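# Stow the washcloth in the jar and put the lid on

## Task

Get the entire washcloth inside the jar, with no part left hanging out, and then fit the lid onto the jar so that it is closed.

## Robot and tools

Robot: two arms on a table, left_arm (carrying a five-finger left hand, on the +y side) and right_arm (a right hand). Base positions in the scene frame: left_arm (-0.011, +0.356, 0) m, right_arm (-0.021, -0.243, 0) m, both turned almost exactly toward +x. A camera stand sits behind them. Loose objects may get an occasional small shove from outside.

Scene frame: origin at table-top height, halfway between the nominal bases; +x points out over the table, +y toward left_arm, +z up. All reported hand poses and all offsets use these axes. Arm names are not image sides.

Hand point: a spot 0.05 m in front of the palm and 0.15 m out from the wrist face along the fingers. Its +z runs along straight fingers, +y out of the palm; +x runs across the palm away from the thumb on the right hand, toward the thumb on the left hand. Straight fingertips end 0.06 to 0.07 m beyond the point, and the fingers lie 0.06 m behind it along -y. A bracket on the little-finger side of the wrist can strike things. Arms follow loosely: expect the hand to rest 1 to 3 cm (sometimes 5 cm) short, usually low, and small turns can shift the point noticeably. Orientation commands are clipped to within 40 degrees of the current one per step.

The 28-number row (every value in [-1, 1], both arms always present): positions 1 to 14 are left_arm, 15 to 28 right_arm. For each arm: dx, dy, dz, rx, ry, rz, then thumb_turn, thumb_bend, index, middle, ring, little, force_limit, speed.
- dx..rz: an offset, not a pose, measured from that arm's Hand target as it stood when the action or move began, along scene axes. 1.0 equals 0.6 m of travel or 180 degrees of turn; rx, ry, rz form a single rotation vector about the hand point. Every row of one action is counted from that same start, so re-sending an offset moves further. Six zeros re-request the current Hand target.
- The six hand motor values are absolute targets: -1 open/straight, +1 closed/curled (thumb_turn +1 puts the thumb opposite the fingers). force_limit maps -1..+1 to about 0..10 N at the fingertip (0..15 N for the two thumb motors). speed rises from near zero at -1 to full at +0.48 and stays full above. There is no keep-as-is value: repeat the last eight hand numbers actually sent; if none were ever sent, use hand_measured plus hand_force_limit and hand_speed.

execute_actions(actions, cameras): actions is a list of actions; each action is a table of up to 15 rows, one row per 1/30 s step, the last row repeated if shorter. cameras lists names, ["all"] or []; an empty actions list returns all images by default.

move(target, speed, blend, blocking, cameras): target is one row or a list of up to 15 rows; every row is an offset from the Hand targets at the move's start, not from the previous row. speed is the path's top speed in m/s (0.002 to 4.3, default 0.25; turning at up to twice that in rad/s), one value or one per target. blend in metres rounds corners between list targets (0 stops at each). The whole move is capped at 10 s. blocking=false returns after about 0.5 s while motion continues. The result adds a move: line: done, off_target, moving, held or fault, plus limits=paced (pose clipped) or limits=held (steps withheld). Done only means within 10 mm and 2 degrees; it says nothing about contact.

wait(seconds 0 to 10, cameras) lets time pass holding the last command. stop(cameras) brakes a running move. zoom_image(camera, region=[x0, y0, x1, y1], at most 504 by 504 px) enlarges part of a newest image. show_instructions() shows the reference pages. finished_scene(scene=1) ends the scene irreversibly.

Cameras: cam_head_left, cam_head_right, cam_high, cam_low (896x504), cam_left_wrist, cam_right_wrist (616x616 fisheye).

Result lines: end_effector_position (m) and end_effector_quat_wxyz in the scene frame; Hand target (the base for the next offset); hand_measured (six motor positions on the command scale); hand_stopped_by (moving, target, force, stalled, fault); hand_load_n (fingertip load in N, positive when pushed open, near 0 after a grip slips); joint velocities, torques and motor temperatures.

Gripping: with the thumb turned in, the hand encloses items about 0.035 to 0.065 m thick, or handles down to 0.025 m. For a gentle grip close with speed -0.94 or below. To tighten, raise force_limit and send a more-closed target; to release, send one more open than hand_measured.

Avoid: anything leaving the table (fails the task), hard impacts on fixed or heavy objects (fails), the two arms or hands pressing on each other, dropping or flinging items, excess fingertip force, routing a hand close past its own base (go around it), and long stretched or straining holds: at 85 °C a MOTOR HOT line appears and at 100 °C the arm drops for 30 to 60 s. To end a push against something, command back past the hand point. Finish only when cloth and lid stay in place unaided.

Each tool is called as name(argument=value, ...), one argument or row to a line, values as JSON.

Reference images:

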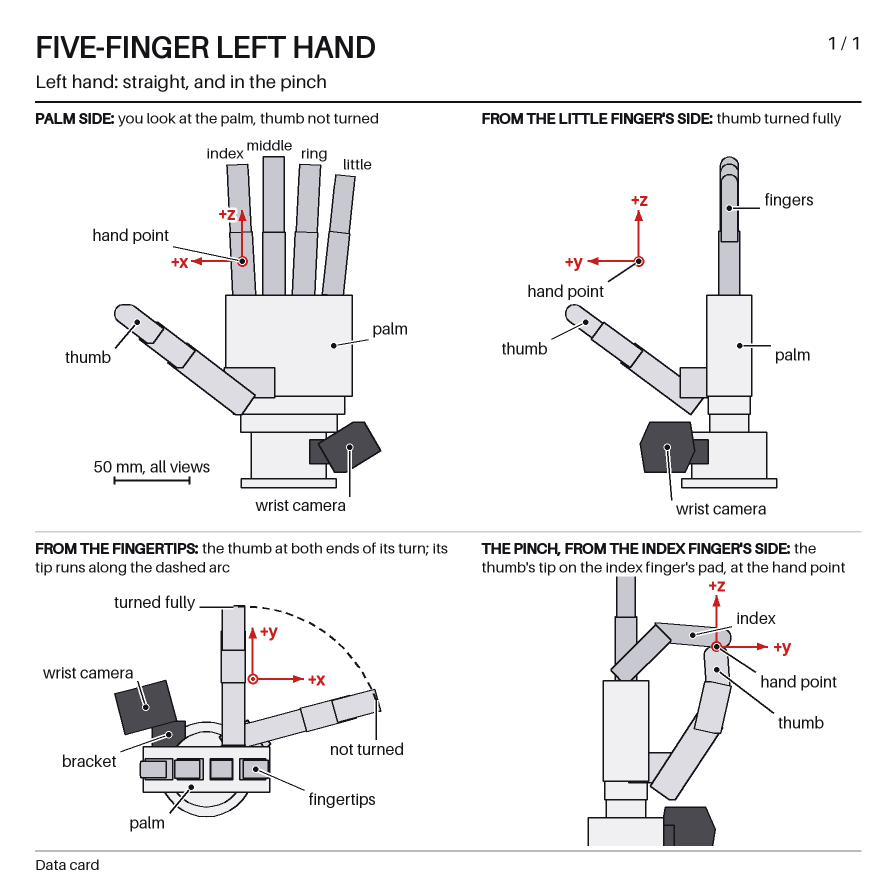

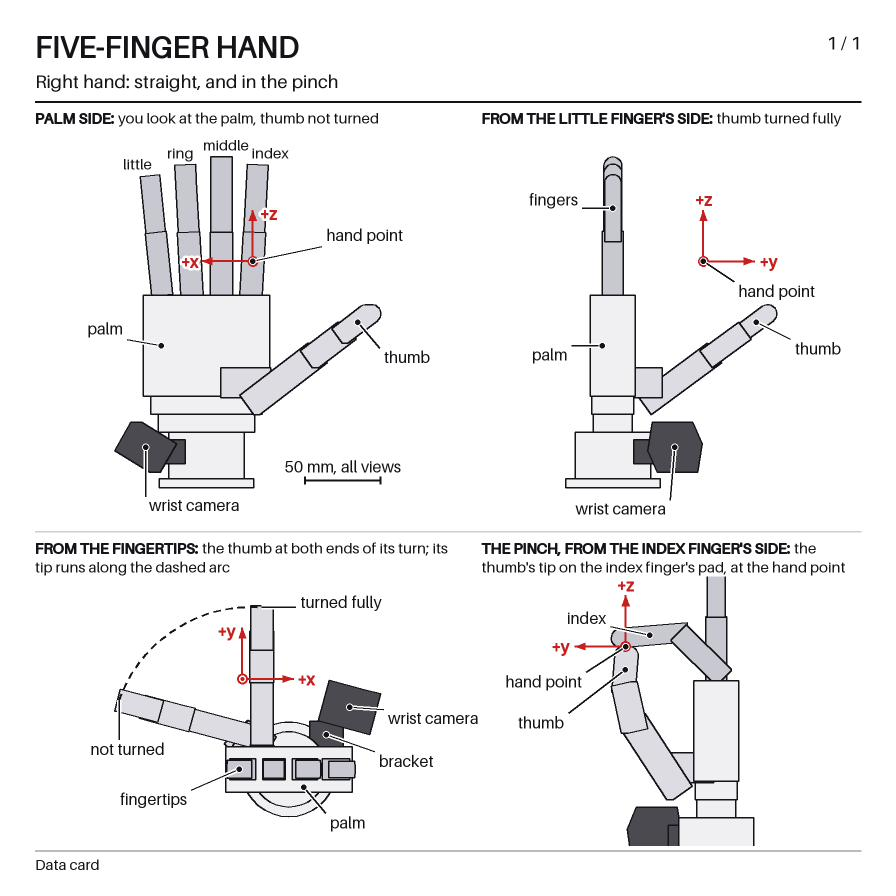

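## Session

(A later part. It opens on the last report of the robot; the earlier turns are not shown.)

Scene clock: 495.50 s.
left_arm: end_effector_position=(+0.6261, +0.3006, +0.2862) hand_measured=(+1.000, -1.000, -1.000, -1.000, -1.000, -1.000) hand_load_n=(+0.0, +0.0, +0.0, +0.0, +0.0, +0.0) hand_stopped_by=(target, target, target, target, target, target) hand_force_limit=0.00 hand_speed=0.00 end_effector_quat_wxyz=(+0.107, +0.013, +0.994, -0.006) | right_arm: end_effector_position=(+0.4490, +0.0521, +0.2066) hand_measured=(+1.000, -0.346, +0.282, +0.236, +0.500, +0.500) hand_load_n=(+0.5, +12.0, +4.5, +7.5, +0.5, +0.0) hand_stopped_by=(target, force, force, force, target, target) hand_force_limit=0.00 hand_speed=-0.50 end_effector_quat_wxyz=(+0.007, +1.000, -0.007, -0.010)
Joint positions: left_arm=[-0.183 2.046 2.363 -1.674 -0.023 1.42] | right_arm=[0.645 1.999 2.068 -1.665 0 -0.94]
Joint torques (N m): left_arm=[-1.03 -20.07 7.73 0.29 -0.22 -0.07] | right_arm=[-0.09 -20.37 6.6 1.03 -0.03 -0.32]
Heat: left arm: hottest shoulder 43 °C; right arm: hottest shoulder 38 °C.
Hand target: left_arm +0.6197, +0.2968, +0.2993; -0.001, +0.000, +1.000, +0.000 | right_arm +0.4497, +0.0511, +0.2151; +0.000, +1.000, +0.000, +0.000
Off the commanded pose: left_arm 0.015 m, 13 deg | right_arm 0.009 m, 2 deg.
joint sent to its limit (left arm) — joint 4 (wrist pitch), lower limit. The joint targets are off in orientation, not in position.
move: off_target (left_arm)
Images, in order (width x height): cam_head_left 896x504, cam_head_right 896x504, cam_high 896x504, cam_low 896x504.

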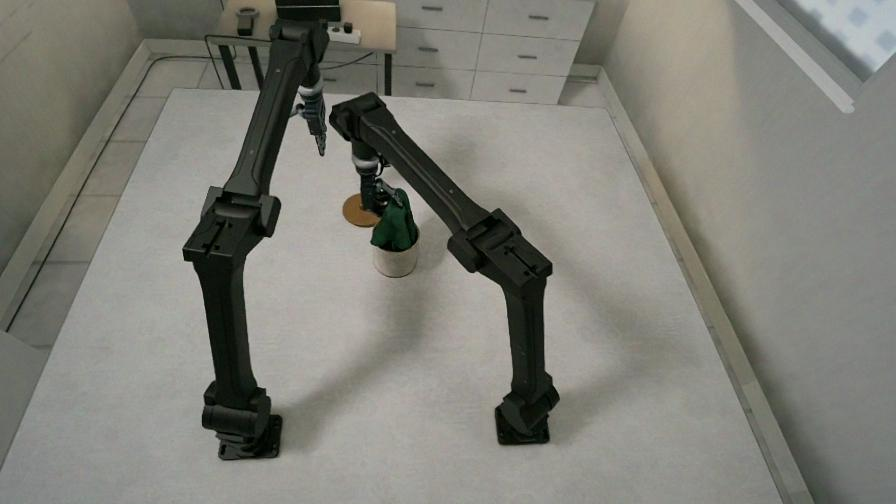

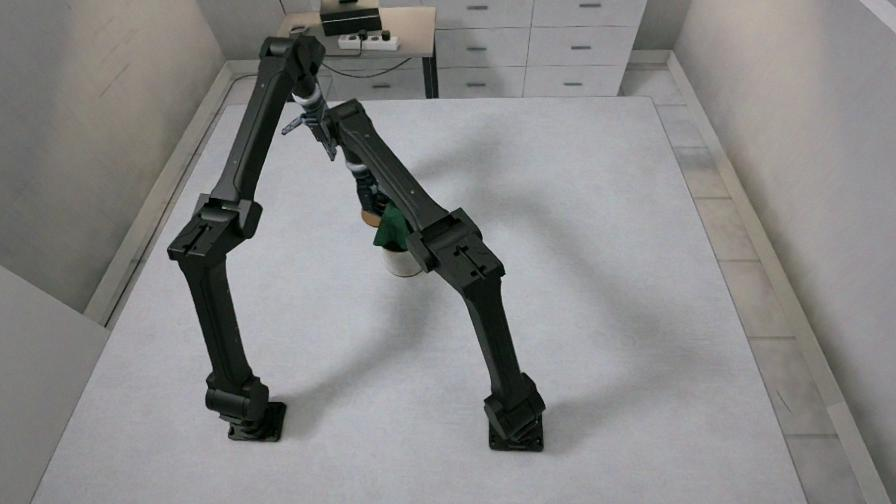

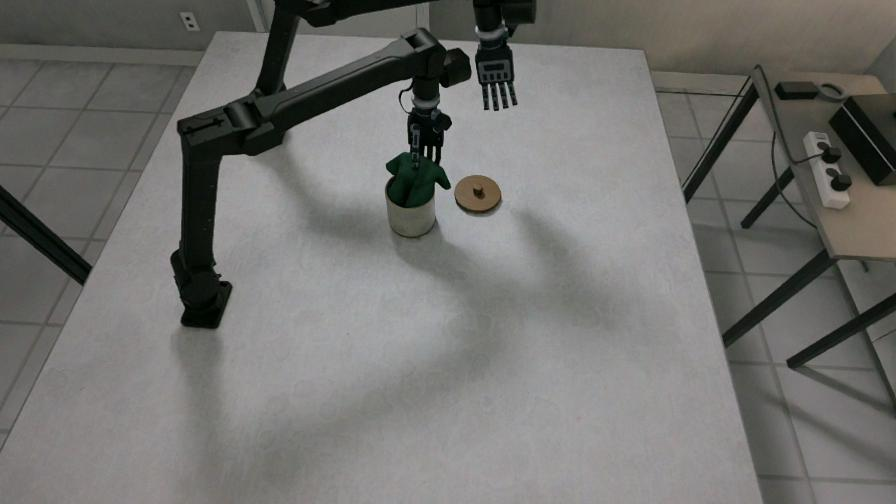

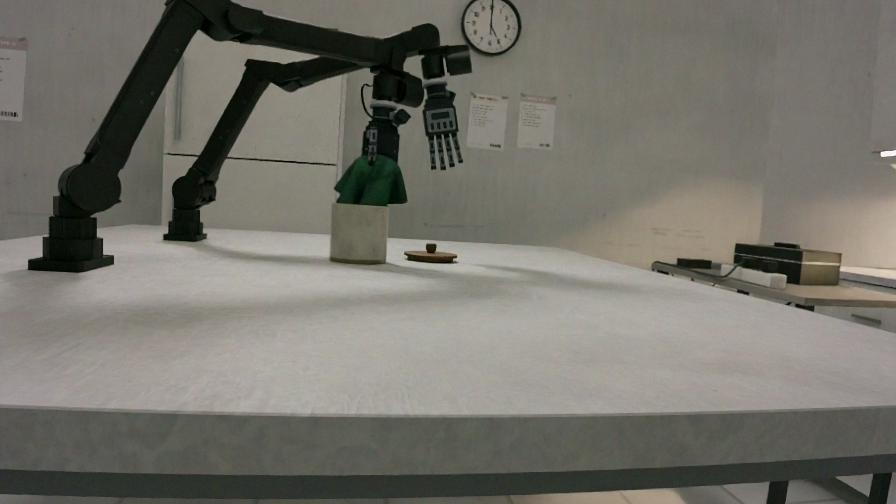

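move(
  target=[
    [0, 0.0, 0, 0,0,0, 1, -1, -1, -1, -1, -1, 0, 0, -0.02, 0.0, -0.12, 0,0,0, 1, 0.05, 0.5, 0.5, 0.5, 0.5, 0.0, -0.5],
  ],
  speed=0.1,
  cameras=["cam_low", "cam_head_left", "cam_high", "cam_right_wrist"],
)

zoom_image(
  camera="cam_head_left",
  region=[340, 130, 500, 290],
)

zoom_image(
  camera="cam_high",
  region=[340, 100, 520, 260],
)

zoom_image(
  camera="cam_low",
  region=[280, 60, 500, 280],
)

Scene clock: 510.53 s.
left_arm: end_effector_position=(+0.6261, +0.3006, +0.2862) hand_measured=(+1.000, -1.000, -1.000, -1.000, -1.000, -1.000) hand_load_n=(+0.0, +0.0, +0.0, +0.0, +0.0, +0.0) hand_stopped_by=(target, target, target, target, target, target) hand_force_limit=0.00 hand_speed=0.00 end_effector_quat_wxyz=(+0.107, +0.013, +0.994, -0.006) | right_arm: end_effector_position=(+0.4417, +0.0475, +0.1449) hand_measured=(+1.000, -0.346, +0.282, +0.236, +0.500, +0.500) hand_load_n=(+0.5, +12.0, +5.0, +7.5, -0.5, -0.5) hand_stopped_by=(target, force, force, force, target, target) hand_force_limit=0.00 hand_speed=-0.50 end_effector_quat_wxyz=(+0.002, +1.000, -0.007, -0.002)
Joint positions: left_arm=[-0.183 2.046 2.363 -1.674 -0.023 1.42] | right_arm=[0.646 1.96 1.849 -1.465 0.001 -0.94]
Joint torques (N m): left_arm=[-0.03 -20.31 7.72 0.51 -0.2 -0.1] | right_arm=[0.85 -18.73 5.83 1.21 -0.06 -0.2]
Heat: left arm: hottest shoulder 43 °C; right arm: hottest shoulder 38 °C.
Hand target: left_arm +0.6197, +0.2968, +0.2993; -0.001, +0.000, +1.000, +0.000 | right_arm +0.4377, +0.0511, +0.1431; +0.000, +1.000, +0.000, +0.000
Off the commanded pose: left_arm 0.015 m, 13 deg | right_arm 0.006 m, 1 deg.
joint sent to its limit (left arm) — joint 4 (wrist pitch), lower limit. The joint targets are off in orientation, not in position.
move: off_target (left_arm)
Images, in order (width x height): cam_head_left 896x504, cam_high 896x504, cam_low 896x504, cam_right_wrist 616x616.

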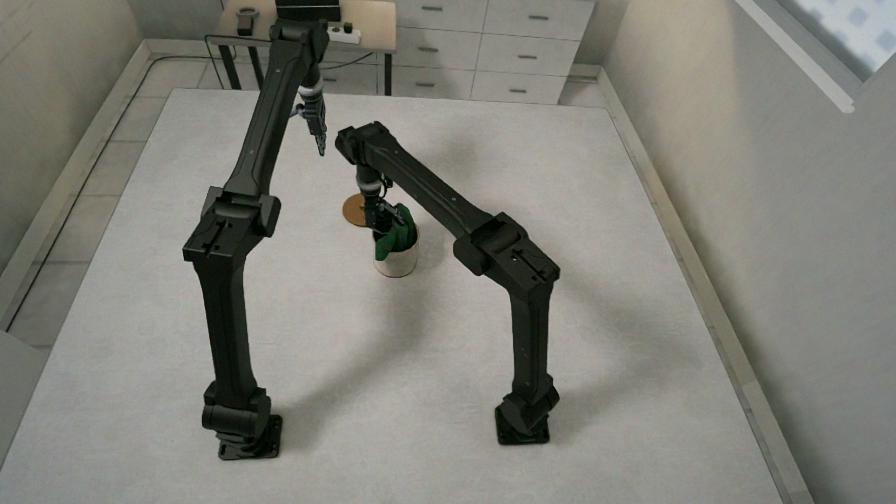

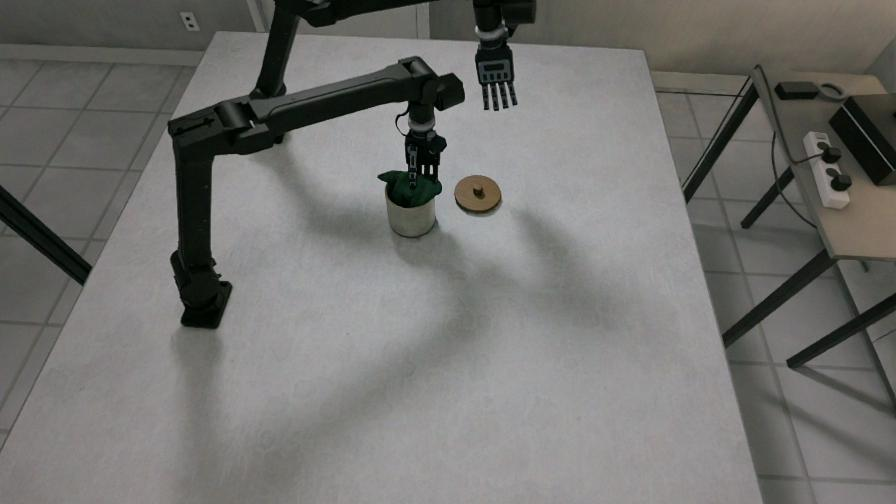

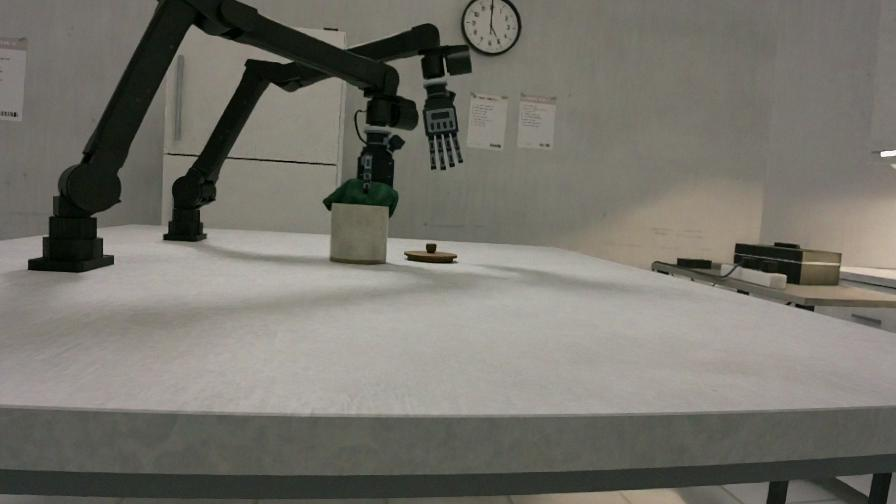

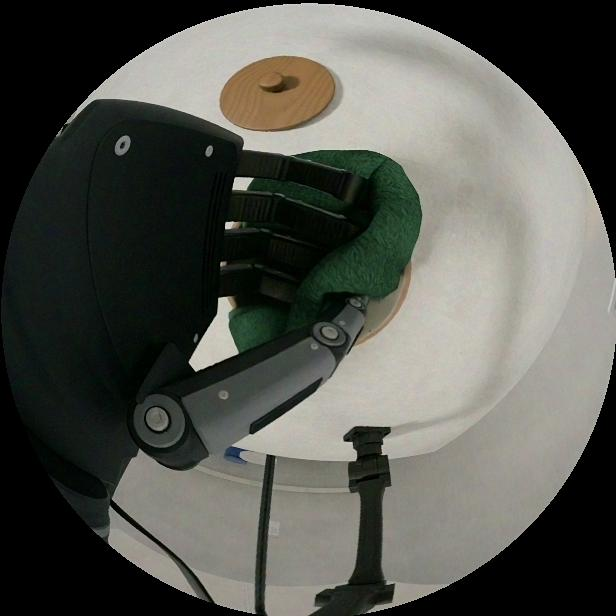

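Scaled by 3.150 from the camera's 896x504 image, which has a finer 1280x720 frame.

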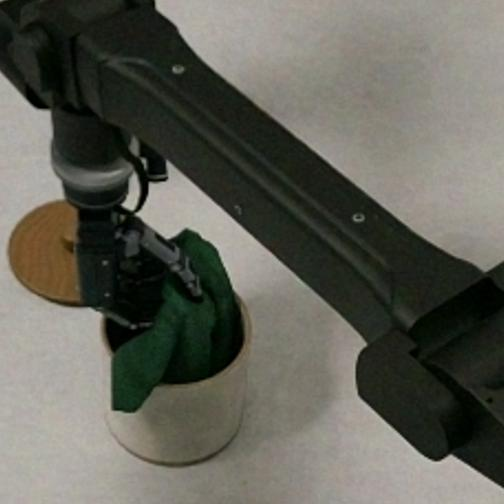

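Scaled by 2.800 from the camera's 896x504 image, which has a finer 1280x720 frame.

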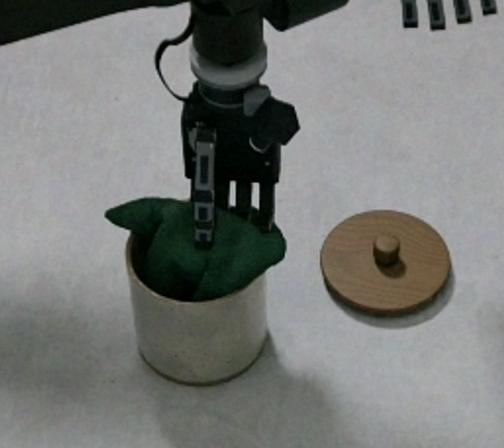

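Scaled by 2.291 from the camera's 896x504 image, which has a finer 1280x720 frame.

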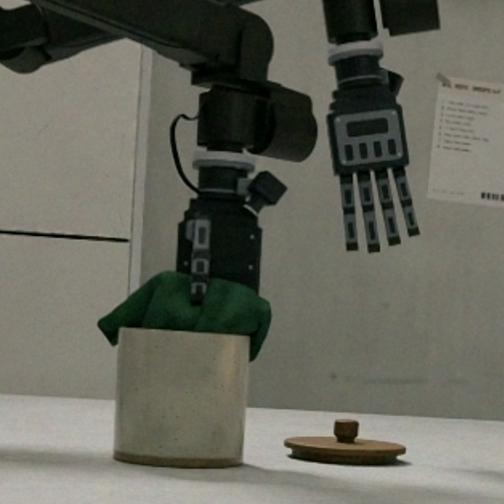

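move(
  target=[
    [0, 0.0, 0, 0,0,0, 1, -1, -1, -1, -1, -1, 0, 0, 0.01, -0.01, -0.045, 0,0,0, 1, 0.05, 0.5, 0.5, 0.5, 0.5, 0.0, -0.5],
  ],
  speed=0.08,
  cameras=["cam_low", "cam_head_left", "cam_high", "cam_right_wrist"],
)

zoom_image(
  camera="cam_head_left",
  region=[340, 130, 500, 290],
)

zoom_image(
  camera="cam_high",
  region=[340, 100, 520, 260],
)

zoom_image(
  camera="cam_low",
  region=[280, 60, 500, 280],
)

Scene clock: 532.13 s.
left_arm: end_effector_position=(+0.6261, +0.3006, +0.2862) hand_measured=(+1.000, -1.000, -1.000, -1.000, -1.000, -1.000) hand_load_n=(+0.0, +0.0, +0.0, +0.0, +0.0, +0.0) hand_stopped_by=(target, target, target, target, target, target) hand_force_limit=0.00 hand_speed=0.00 end_effector_quat_wxyz=(+0.107, +0.013, +0.994, -0.006) | right_arm: end_effector_position=(+0.4429, +0.0478, +0.1400) hand_measured=(+1.000, -0.346, +0.282, +0.236, +0.500, +0.500) hand_load_n=(+0.5, +12.0, +4.5, +7.5, -2.0, -1.0) hand_stopped_by=(target, force, force, force, target, target) hand_force_limit=0.00 hand_speed=-0.50 end_effector_quat_wxyz=(-0.006, +1.000, -0.006, +0.011)
Joint positions: left_arm=[-0.183 2.046 2.363 -1.674 -0.023 1.42] | right_arm=[0.646 1.94 1.81 -1.415 0.003 -0.94]
Joint torques (N m): left_arm=[-0.21 -19.72 7.65 0.39 -0.25 -0.13] | right_arm=[-0.44 -15.56 5.04 1.77 -0.14 -0.32]
Heat: left arm: hottest shoulder 43 °C; right arm: hottest shoulder 38 °C.
Hand target: left_arm +0.6197, +0.2968, +0.2993; -0.001, +0.000, +1.000, +0.000 | right_arm +0.4437, +0.0452, +0.1162; +0.000, +1.000, +0.000, +0.000
Off the commanded pose: left_arm 0.015 m, 13 deg | right_arm 0.024 m, 2 deg.
joint sent to its limit (left arm) — joint 4 (wrist pitch), lower limit. The joint targets are off in orientation, not in position.
move: off_target (left_arm, right_arm)
Images, in order (width x height): cam_head_left 896x504, cam_high 896x504, cam_low 896x504, cam_right_wrist 616x616.

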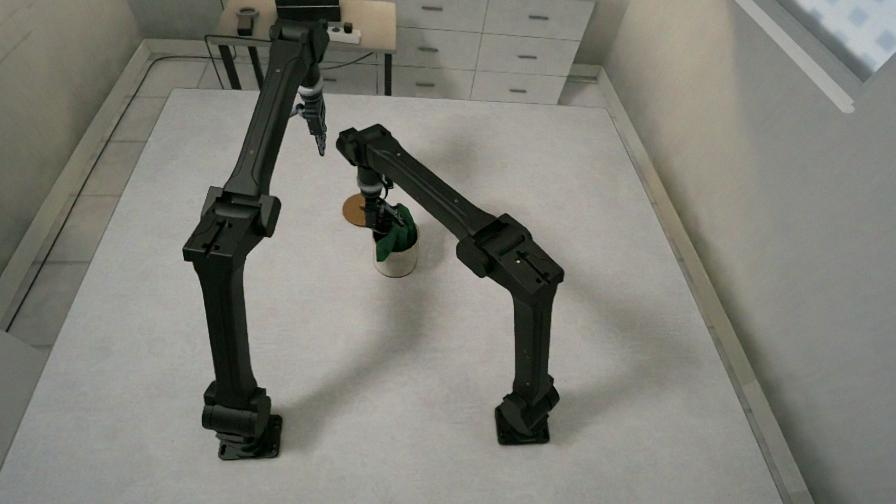

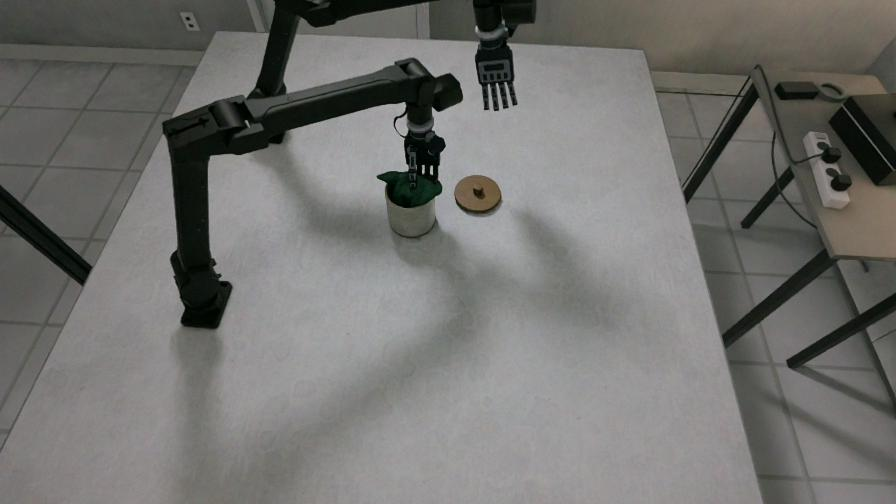

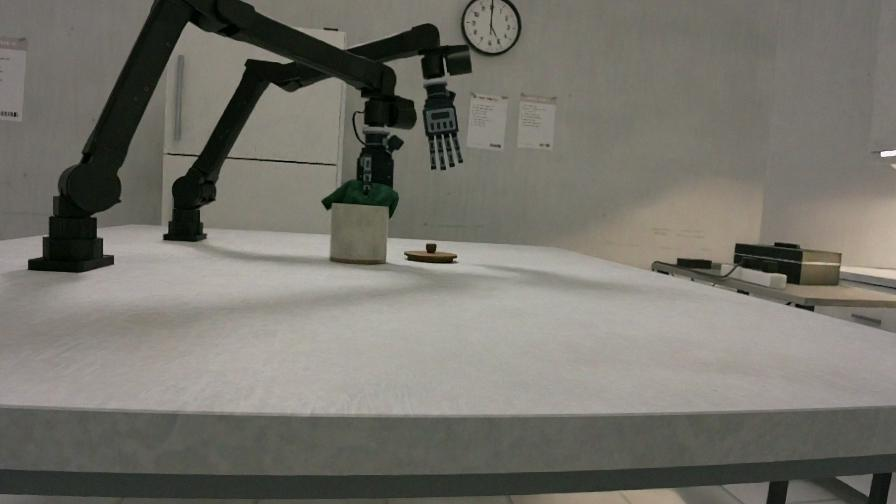

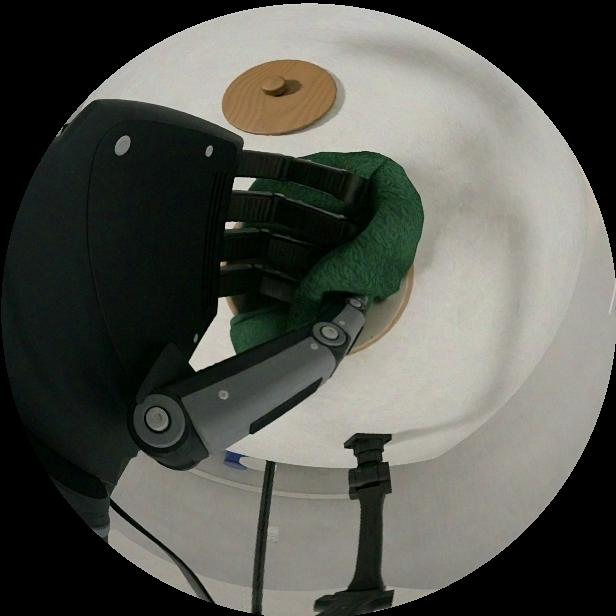

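Scaled by 3.150 from the camera's 896x504 image, which has a finer 1280x720 frame.

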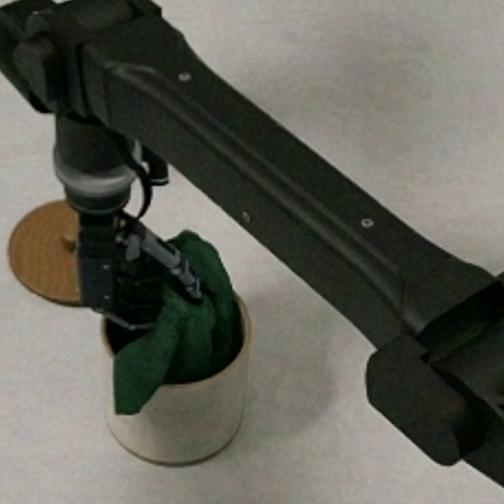

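Scaled by 2.800 from the camera's 896x504 image, which has a finer 1280x720 frame.

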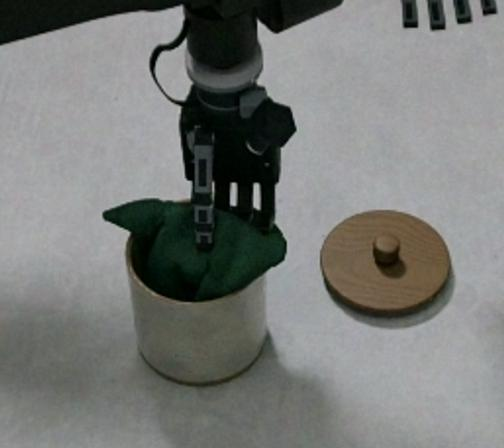

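Scaled by 2.291 from the camera's 896x504 image, which has a finer 1280x720 frame.

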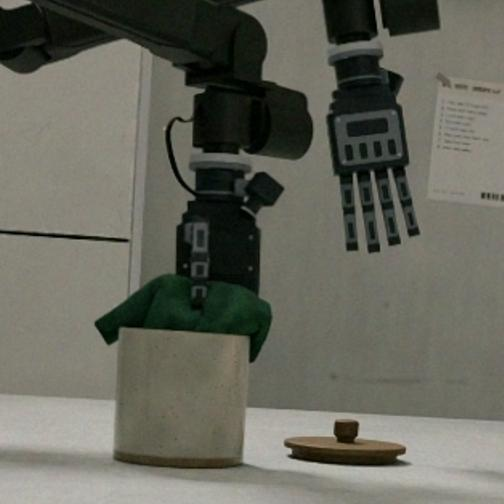

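move(
  target=[
    [0, 0.0, 0, 0,0,0, 1, -1, -1, -1, -1, -1, 0, 0, 0.0, 0.0, 0.04, 0,0,0, 1, 0.05, 0.5, 0.5, 0.5, 0.5, 0.0, -0.5],
    [0, 0.0, 0, 0,0,0, 1, -1, -1, -1, -1, -1, 0, 0, 0.0, 0.0, 0.041, 0,0,0, 1, -0.9, 0.0, 0.0, 0.2, 0.2, 0.0, -0.5],
    [0, 0.0, 0, 0,0,0, 1, -1, -1, -1, -1, -1, 0, 0, 0.0, -0.02, 0.20, 0,0,0, 1, -0.9, 0.0, 0.0, 0.2, 0.2, 0.0, -0.5],
  ],
  speed=0.1,
  cameras=["cam_low", "cam_head_left", "cam_high", "cam_right_wrist"],
)

zoom_image(
  camera="cam_head_left",
  region=[340, 130, 500, 290],
)

zoom_image(
  camera="cam_high",
  region=[340, 100, 520, 260],
)

zoom_image(
  camera="cam_low",
  region=[280, 60, 500, 280],
)

Scene clock: 553.17 s.
left_arm: end_effector_position=(+0.6261, +0.3006, +0.2862) hand_measured=(+1.000, -1.000, -1.000, -1.000, -1.000, -1.000) hand_load_n=(+0.0, +0.0, +0.0, +0.0, +0.0, +0.0) hand_stopped_by=(target, target, target, target, target, target) hand_force_limit=0.00 hand_speed=0.00 end_effector_quat_wxyz=(+0.107, +0.013, +0.994, -0.006) | right_arm: end_effector_position=(+0.4316, +0.0313, +0.2179) hand_measured=(+1.000, -0.900, +0.000, +0.000, +0.200, +0.200) hand_load_n=(+0.0, +0.0, +0.0, +0.0, +0.0, +0.0) hand_stopped_by=(target, target, target, target, target, target) hand_force_limit=0.00 hand_speed=-0.50 end_effector_quat_wxyz=(+0.013, +1.000, -0.003, -0.018)
Joint positions: left_arm=[-0.183 2.046 2.363 -1.674 -0.023 1.42] | right_arm=[0.635 1.932 1.99 -1.674 0.002 -0.959]
Joint torques (N m): left_arm=[0.44 -19.43 7.66 0.69 -0.23 -0.08] | right_arm=[-0.85 -17.73 10.88 0.17 -0.06 -0.3]
Heat: left arm: hottest shoulder 43 °C; right arm: hottest shoulder 38 °C.
Hand target: left_arm +0.6197, +0.2968, +0.2993; -0.001, +0.000, +1.000, +0.000 | right_arm +0.4438, +0.0331, +0.2362; +0.000, +1.000, +0.000, +0.000
Off the commanded pose: left_arm 0.015 m, 13 deg | right_arm 0.022 m, 3 deg.
joint sent to its limit (left arm) — joint 4 (wrist pitch), lower limit. The joint targets are off in orientation, not in position.
move: off_target (left_arm, right_arm)
Images, in order (width x height): cam_head_left 896x504, cam_high 896x504, cam_low 896x504, cam_right_wrist 616x616.

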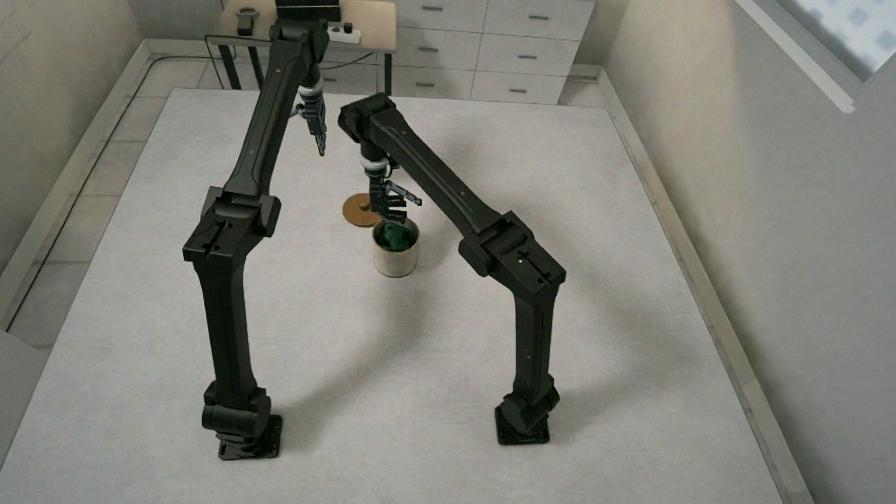

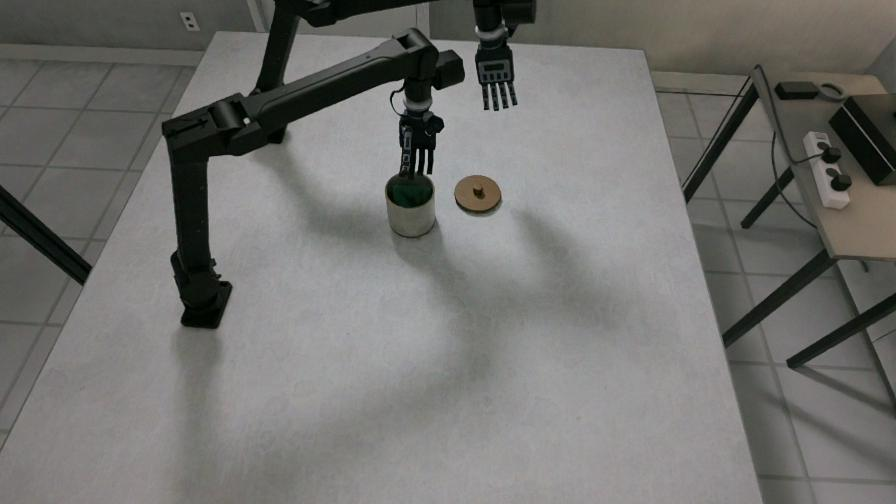

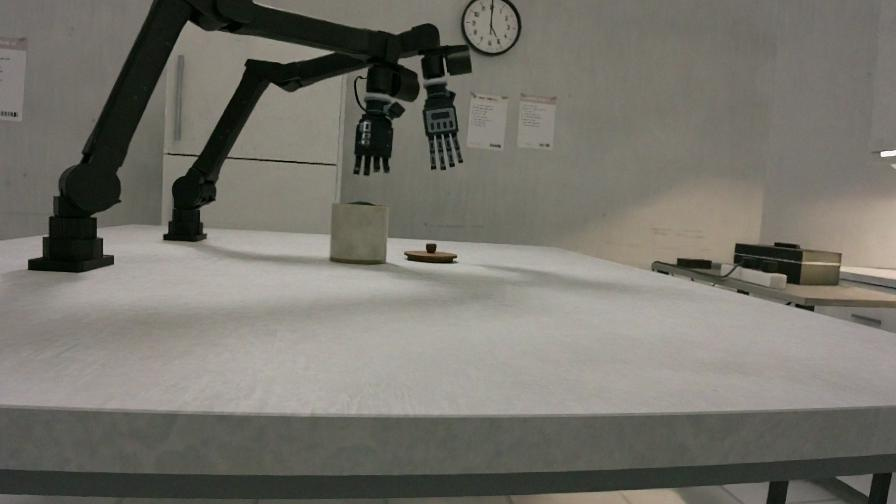

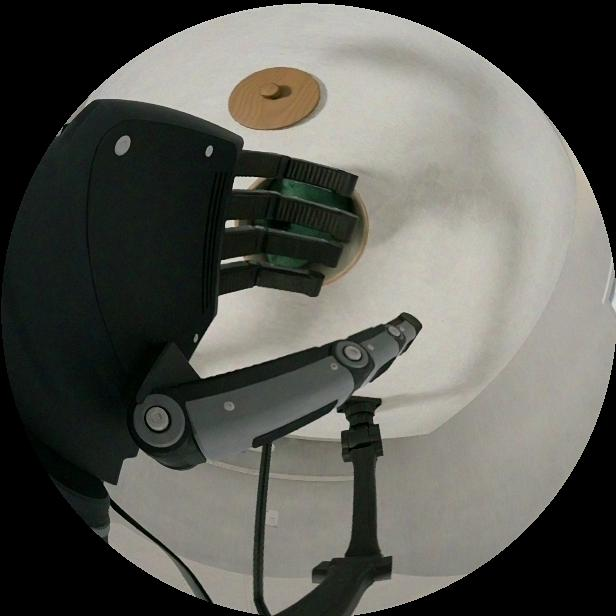

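Scaled by 3.150 from the camera's 896x504 image, which has a finer 1280x720 frame.

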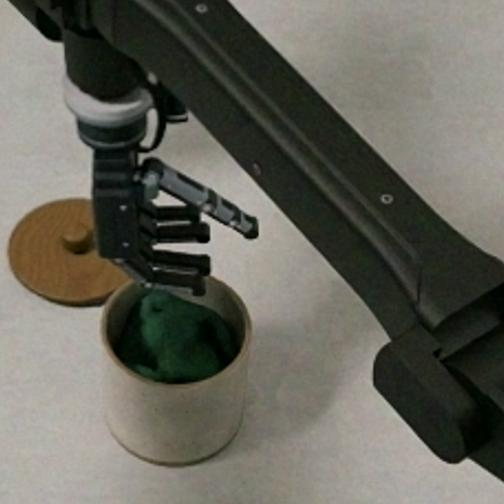

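Scaled by 2.800 from the camera's 896x504 image, which has a finer 1280x720 frame.

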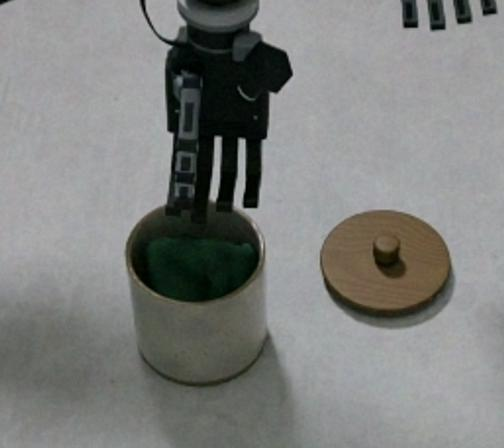

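Scaled by 2.291 from the camera's 896x504 image, which has a finer 1280x720 frame.

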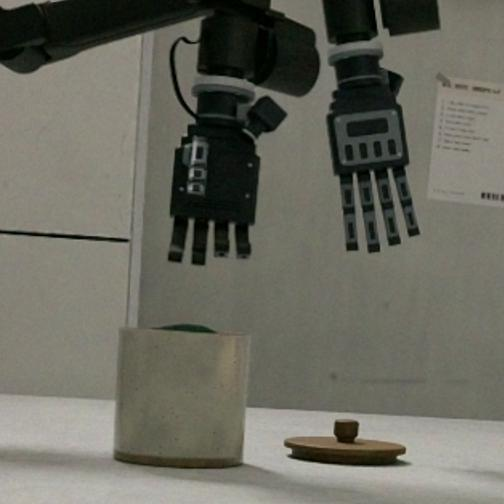

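move(
  target=[
    [0, 0.0, 0, 0,0,0, 1, -1, -1, -1, -1, -1, 0, 0, -0.048, -0.072, 0.0, 0,0,0, 1, -1, -1, -1, -1, -1, 0.0, -0.2],
  ],
  speed=0.12,
  cameras=["cam_low", "cam_head_left", "cam_high", "cam_right_wrist"],
)

zoom_image(
  camera="cam_head_left",
  region=[340, 130, 500, 290],
)

zoom_image(
  camera="cam_high",
  region=[340, 100, 520, 260],
)

zoom_image(
  camera="cam_low",
  region=[280, 60, 500, 280],
)

Scene clock: 571.43 s.
left_arm: end_effector_position=(+0.6261, +0.3006, +0.2862) hand_measured=(+1.000, -1.000, -1.000, -1.000, -1.000, -1.000) hand_load_n=(+0.0, +0.0, +0.0, -0.5, +0.0, +0.0) hand_stopped_by=(target, target, target, target, target, target) hand_force_limit=0.00 hand_speed=0.00 end_effector_quat_wxyz=(+0.107, +0.013, +0.994, -0.006) | right_arm: end_effector_position=(+0.4134, -0.0073, +0.2307) hand_measured=(+1.000, -1.000, -1.000, -1.000, -1.000, -1.000) hand_load_n=(+0.0, +0.0, +0.0, +0.0, +0.0, +0.0) hand_stopped_by=(target, target, target, target, target, target) hand_force_limit=0.00 hand_speed=-0.20 end_effector_quat_wxyz=(+0.007, +1.000, -0.005, -0.009)
Joint positions: left_arm=[-0.183 2.046 2.363 -1.674 -0.023 1.42] | right_arm=[0.595 1.807 1.846 -1.632 0.001 -0.994]
Joint torques (N m): left_arm=[0.44 -20.37 7.42 0.36 -0.21 -0.1] | right_arm=[-0.5 -17.32 6.5 1.1 -0.09 -0.29]
Motor temperatures (°C): left_arm=[30 43 39 29 29 24] | right_arm=[28 38 40 28 27 24]
Heat: left arm: hottest shoulder 43 °C; right arm: hottest elbow 40 °C.
Hand target: left_arm +0.6197, +0.2968, +0.2993; -0.001, +0.000, +1.000, +0.000 | right_arm +0.4149, -0.0101, +0.2361; +0.000, +1.000, +0.000, +0.000
Off the commanded pose: left_arm 0.015 m, 13 deg | right_arm 0.006 m, 1 deg.
joint sent to its limit (left arm) — joint 4 (wrist pitch), lower limit. The joint targets are off in orientation, not in position.
move: off_target (left_arm)
Images, in order (width x height): cam_head_left 896x504, cam_high 896x504, cam_low 896x504, cam_right_wrist 616x616.

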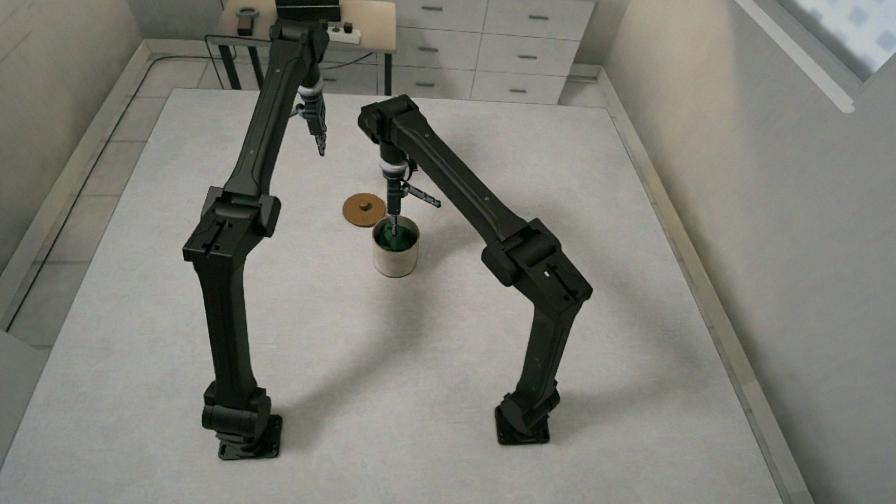

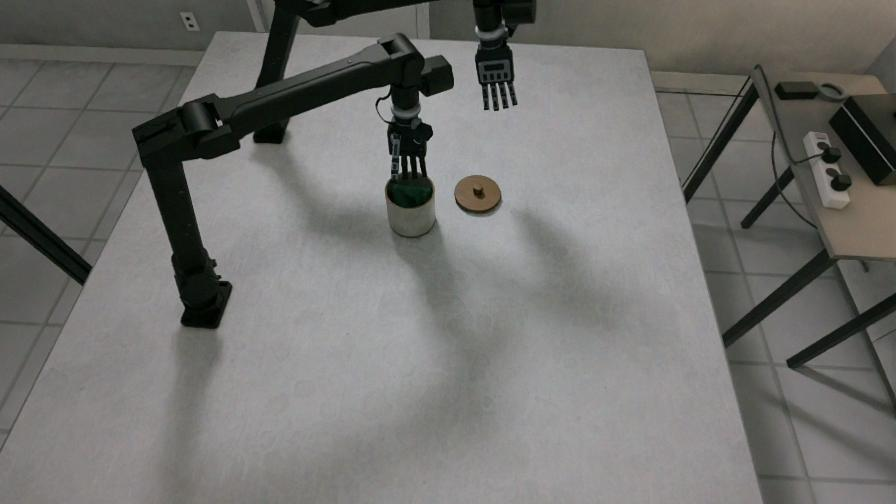

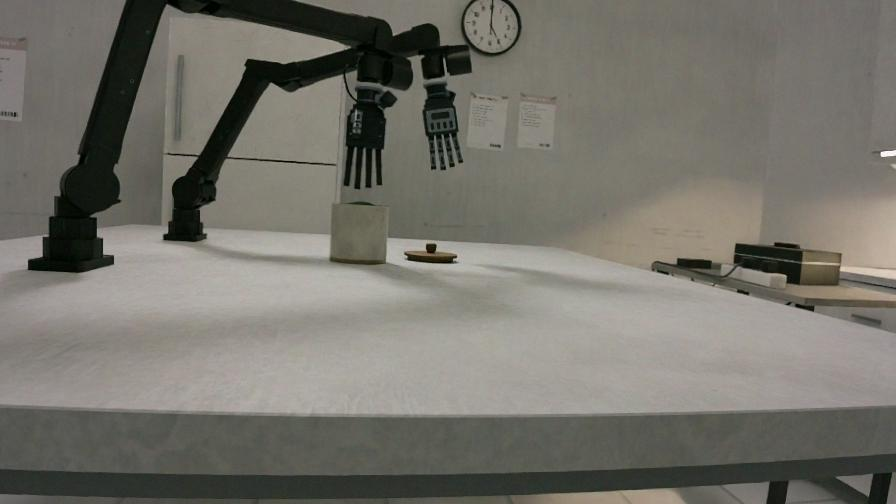

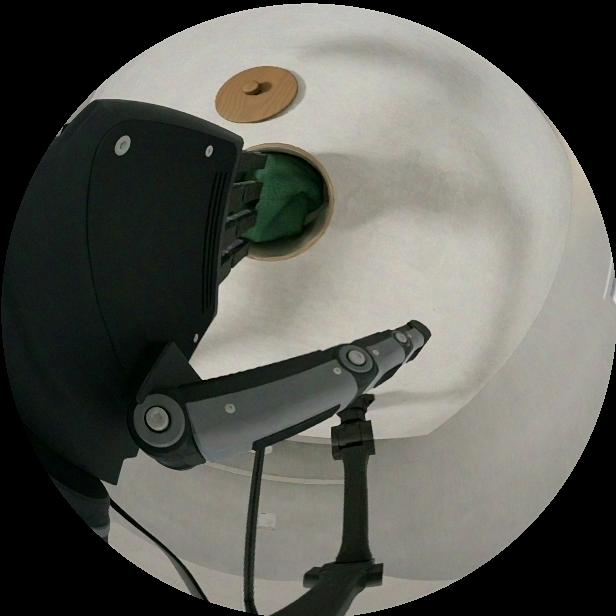

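Scaled by 3.150 from the camera's 896x504 image, which has a finer 1280x720 frame.

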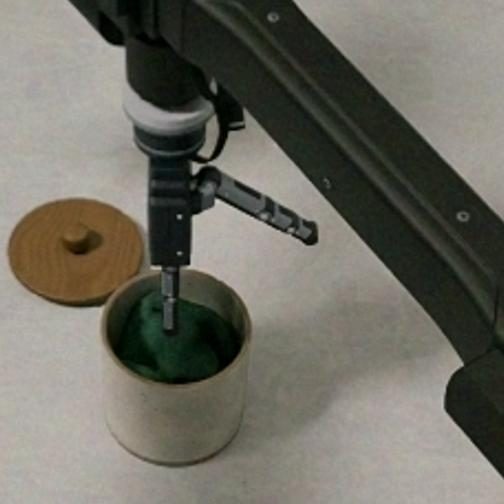

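Scaled by 2.800 from the camera's 896x504 image, which has a finer 1280x720 frame.

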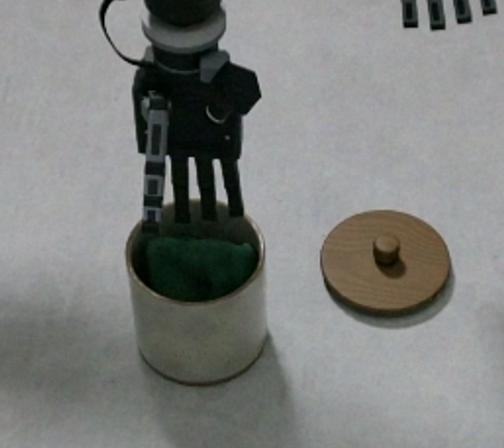

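Scaled by 2.291 from the camera's 896x504 image, which has a finer 1280x720 frame.

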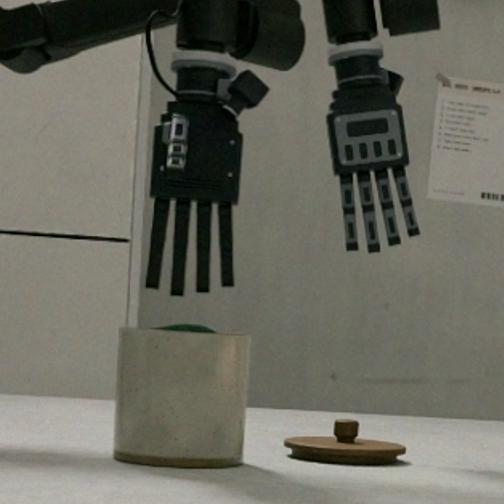

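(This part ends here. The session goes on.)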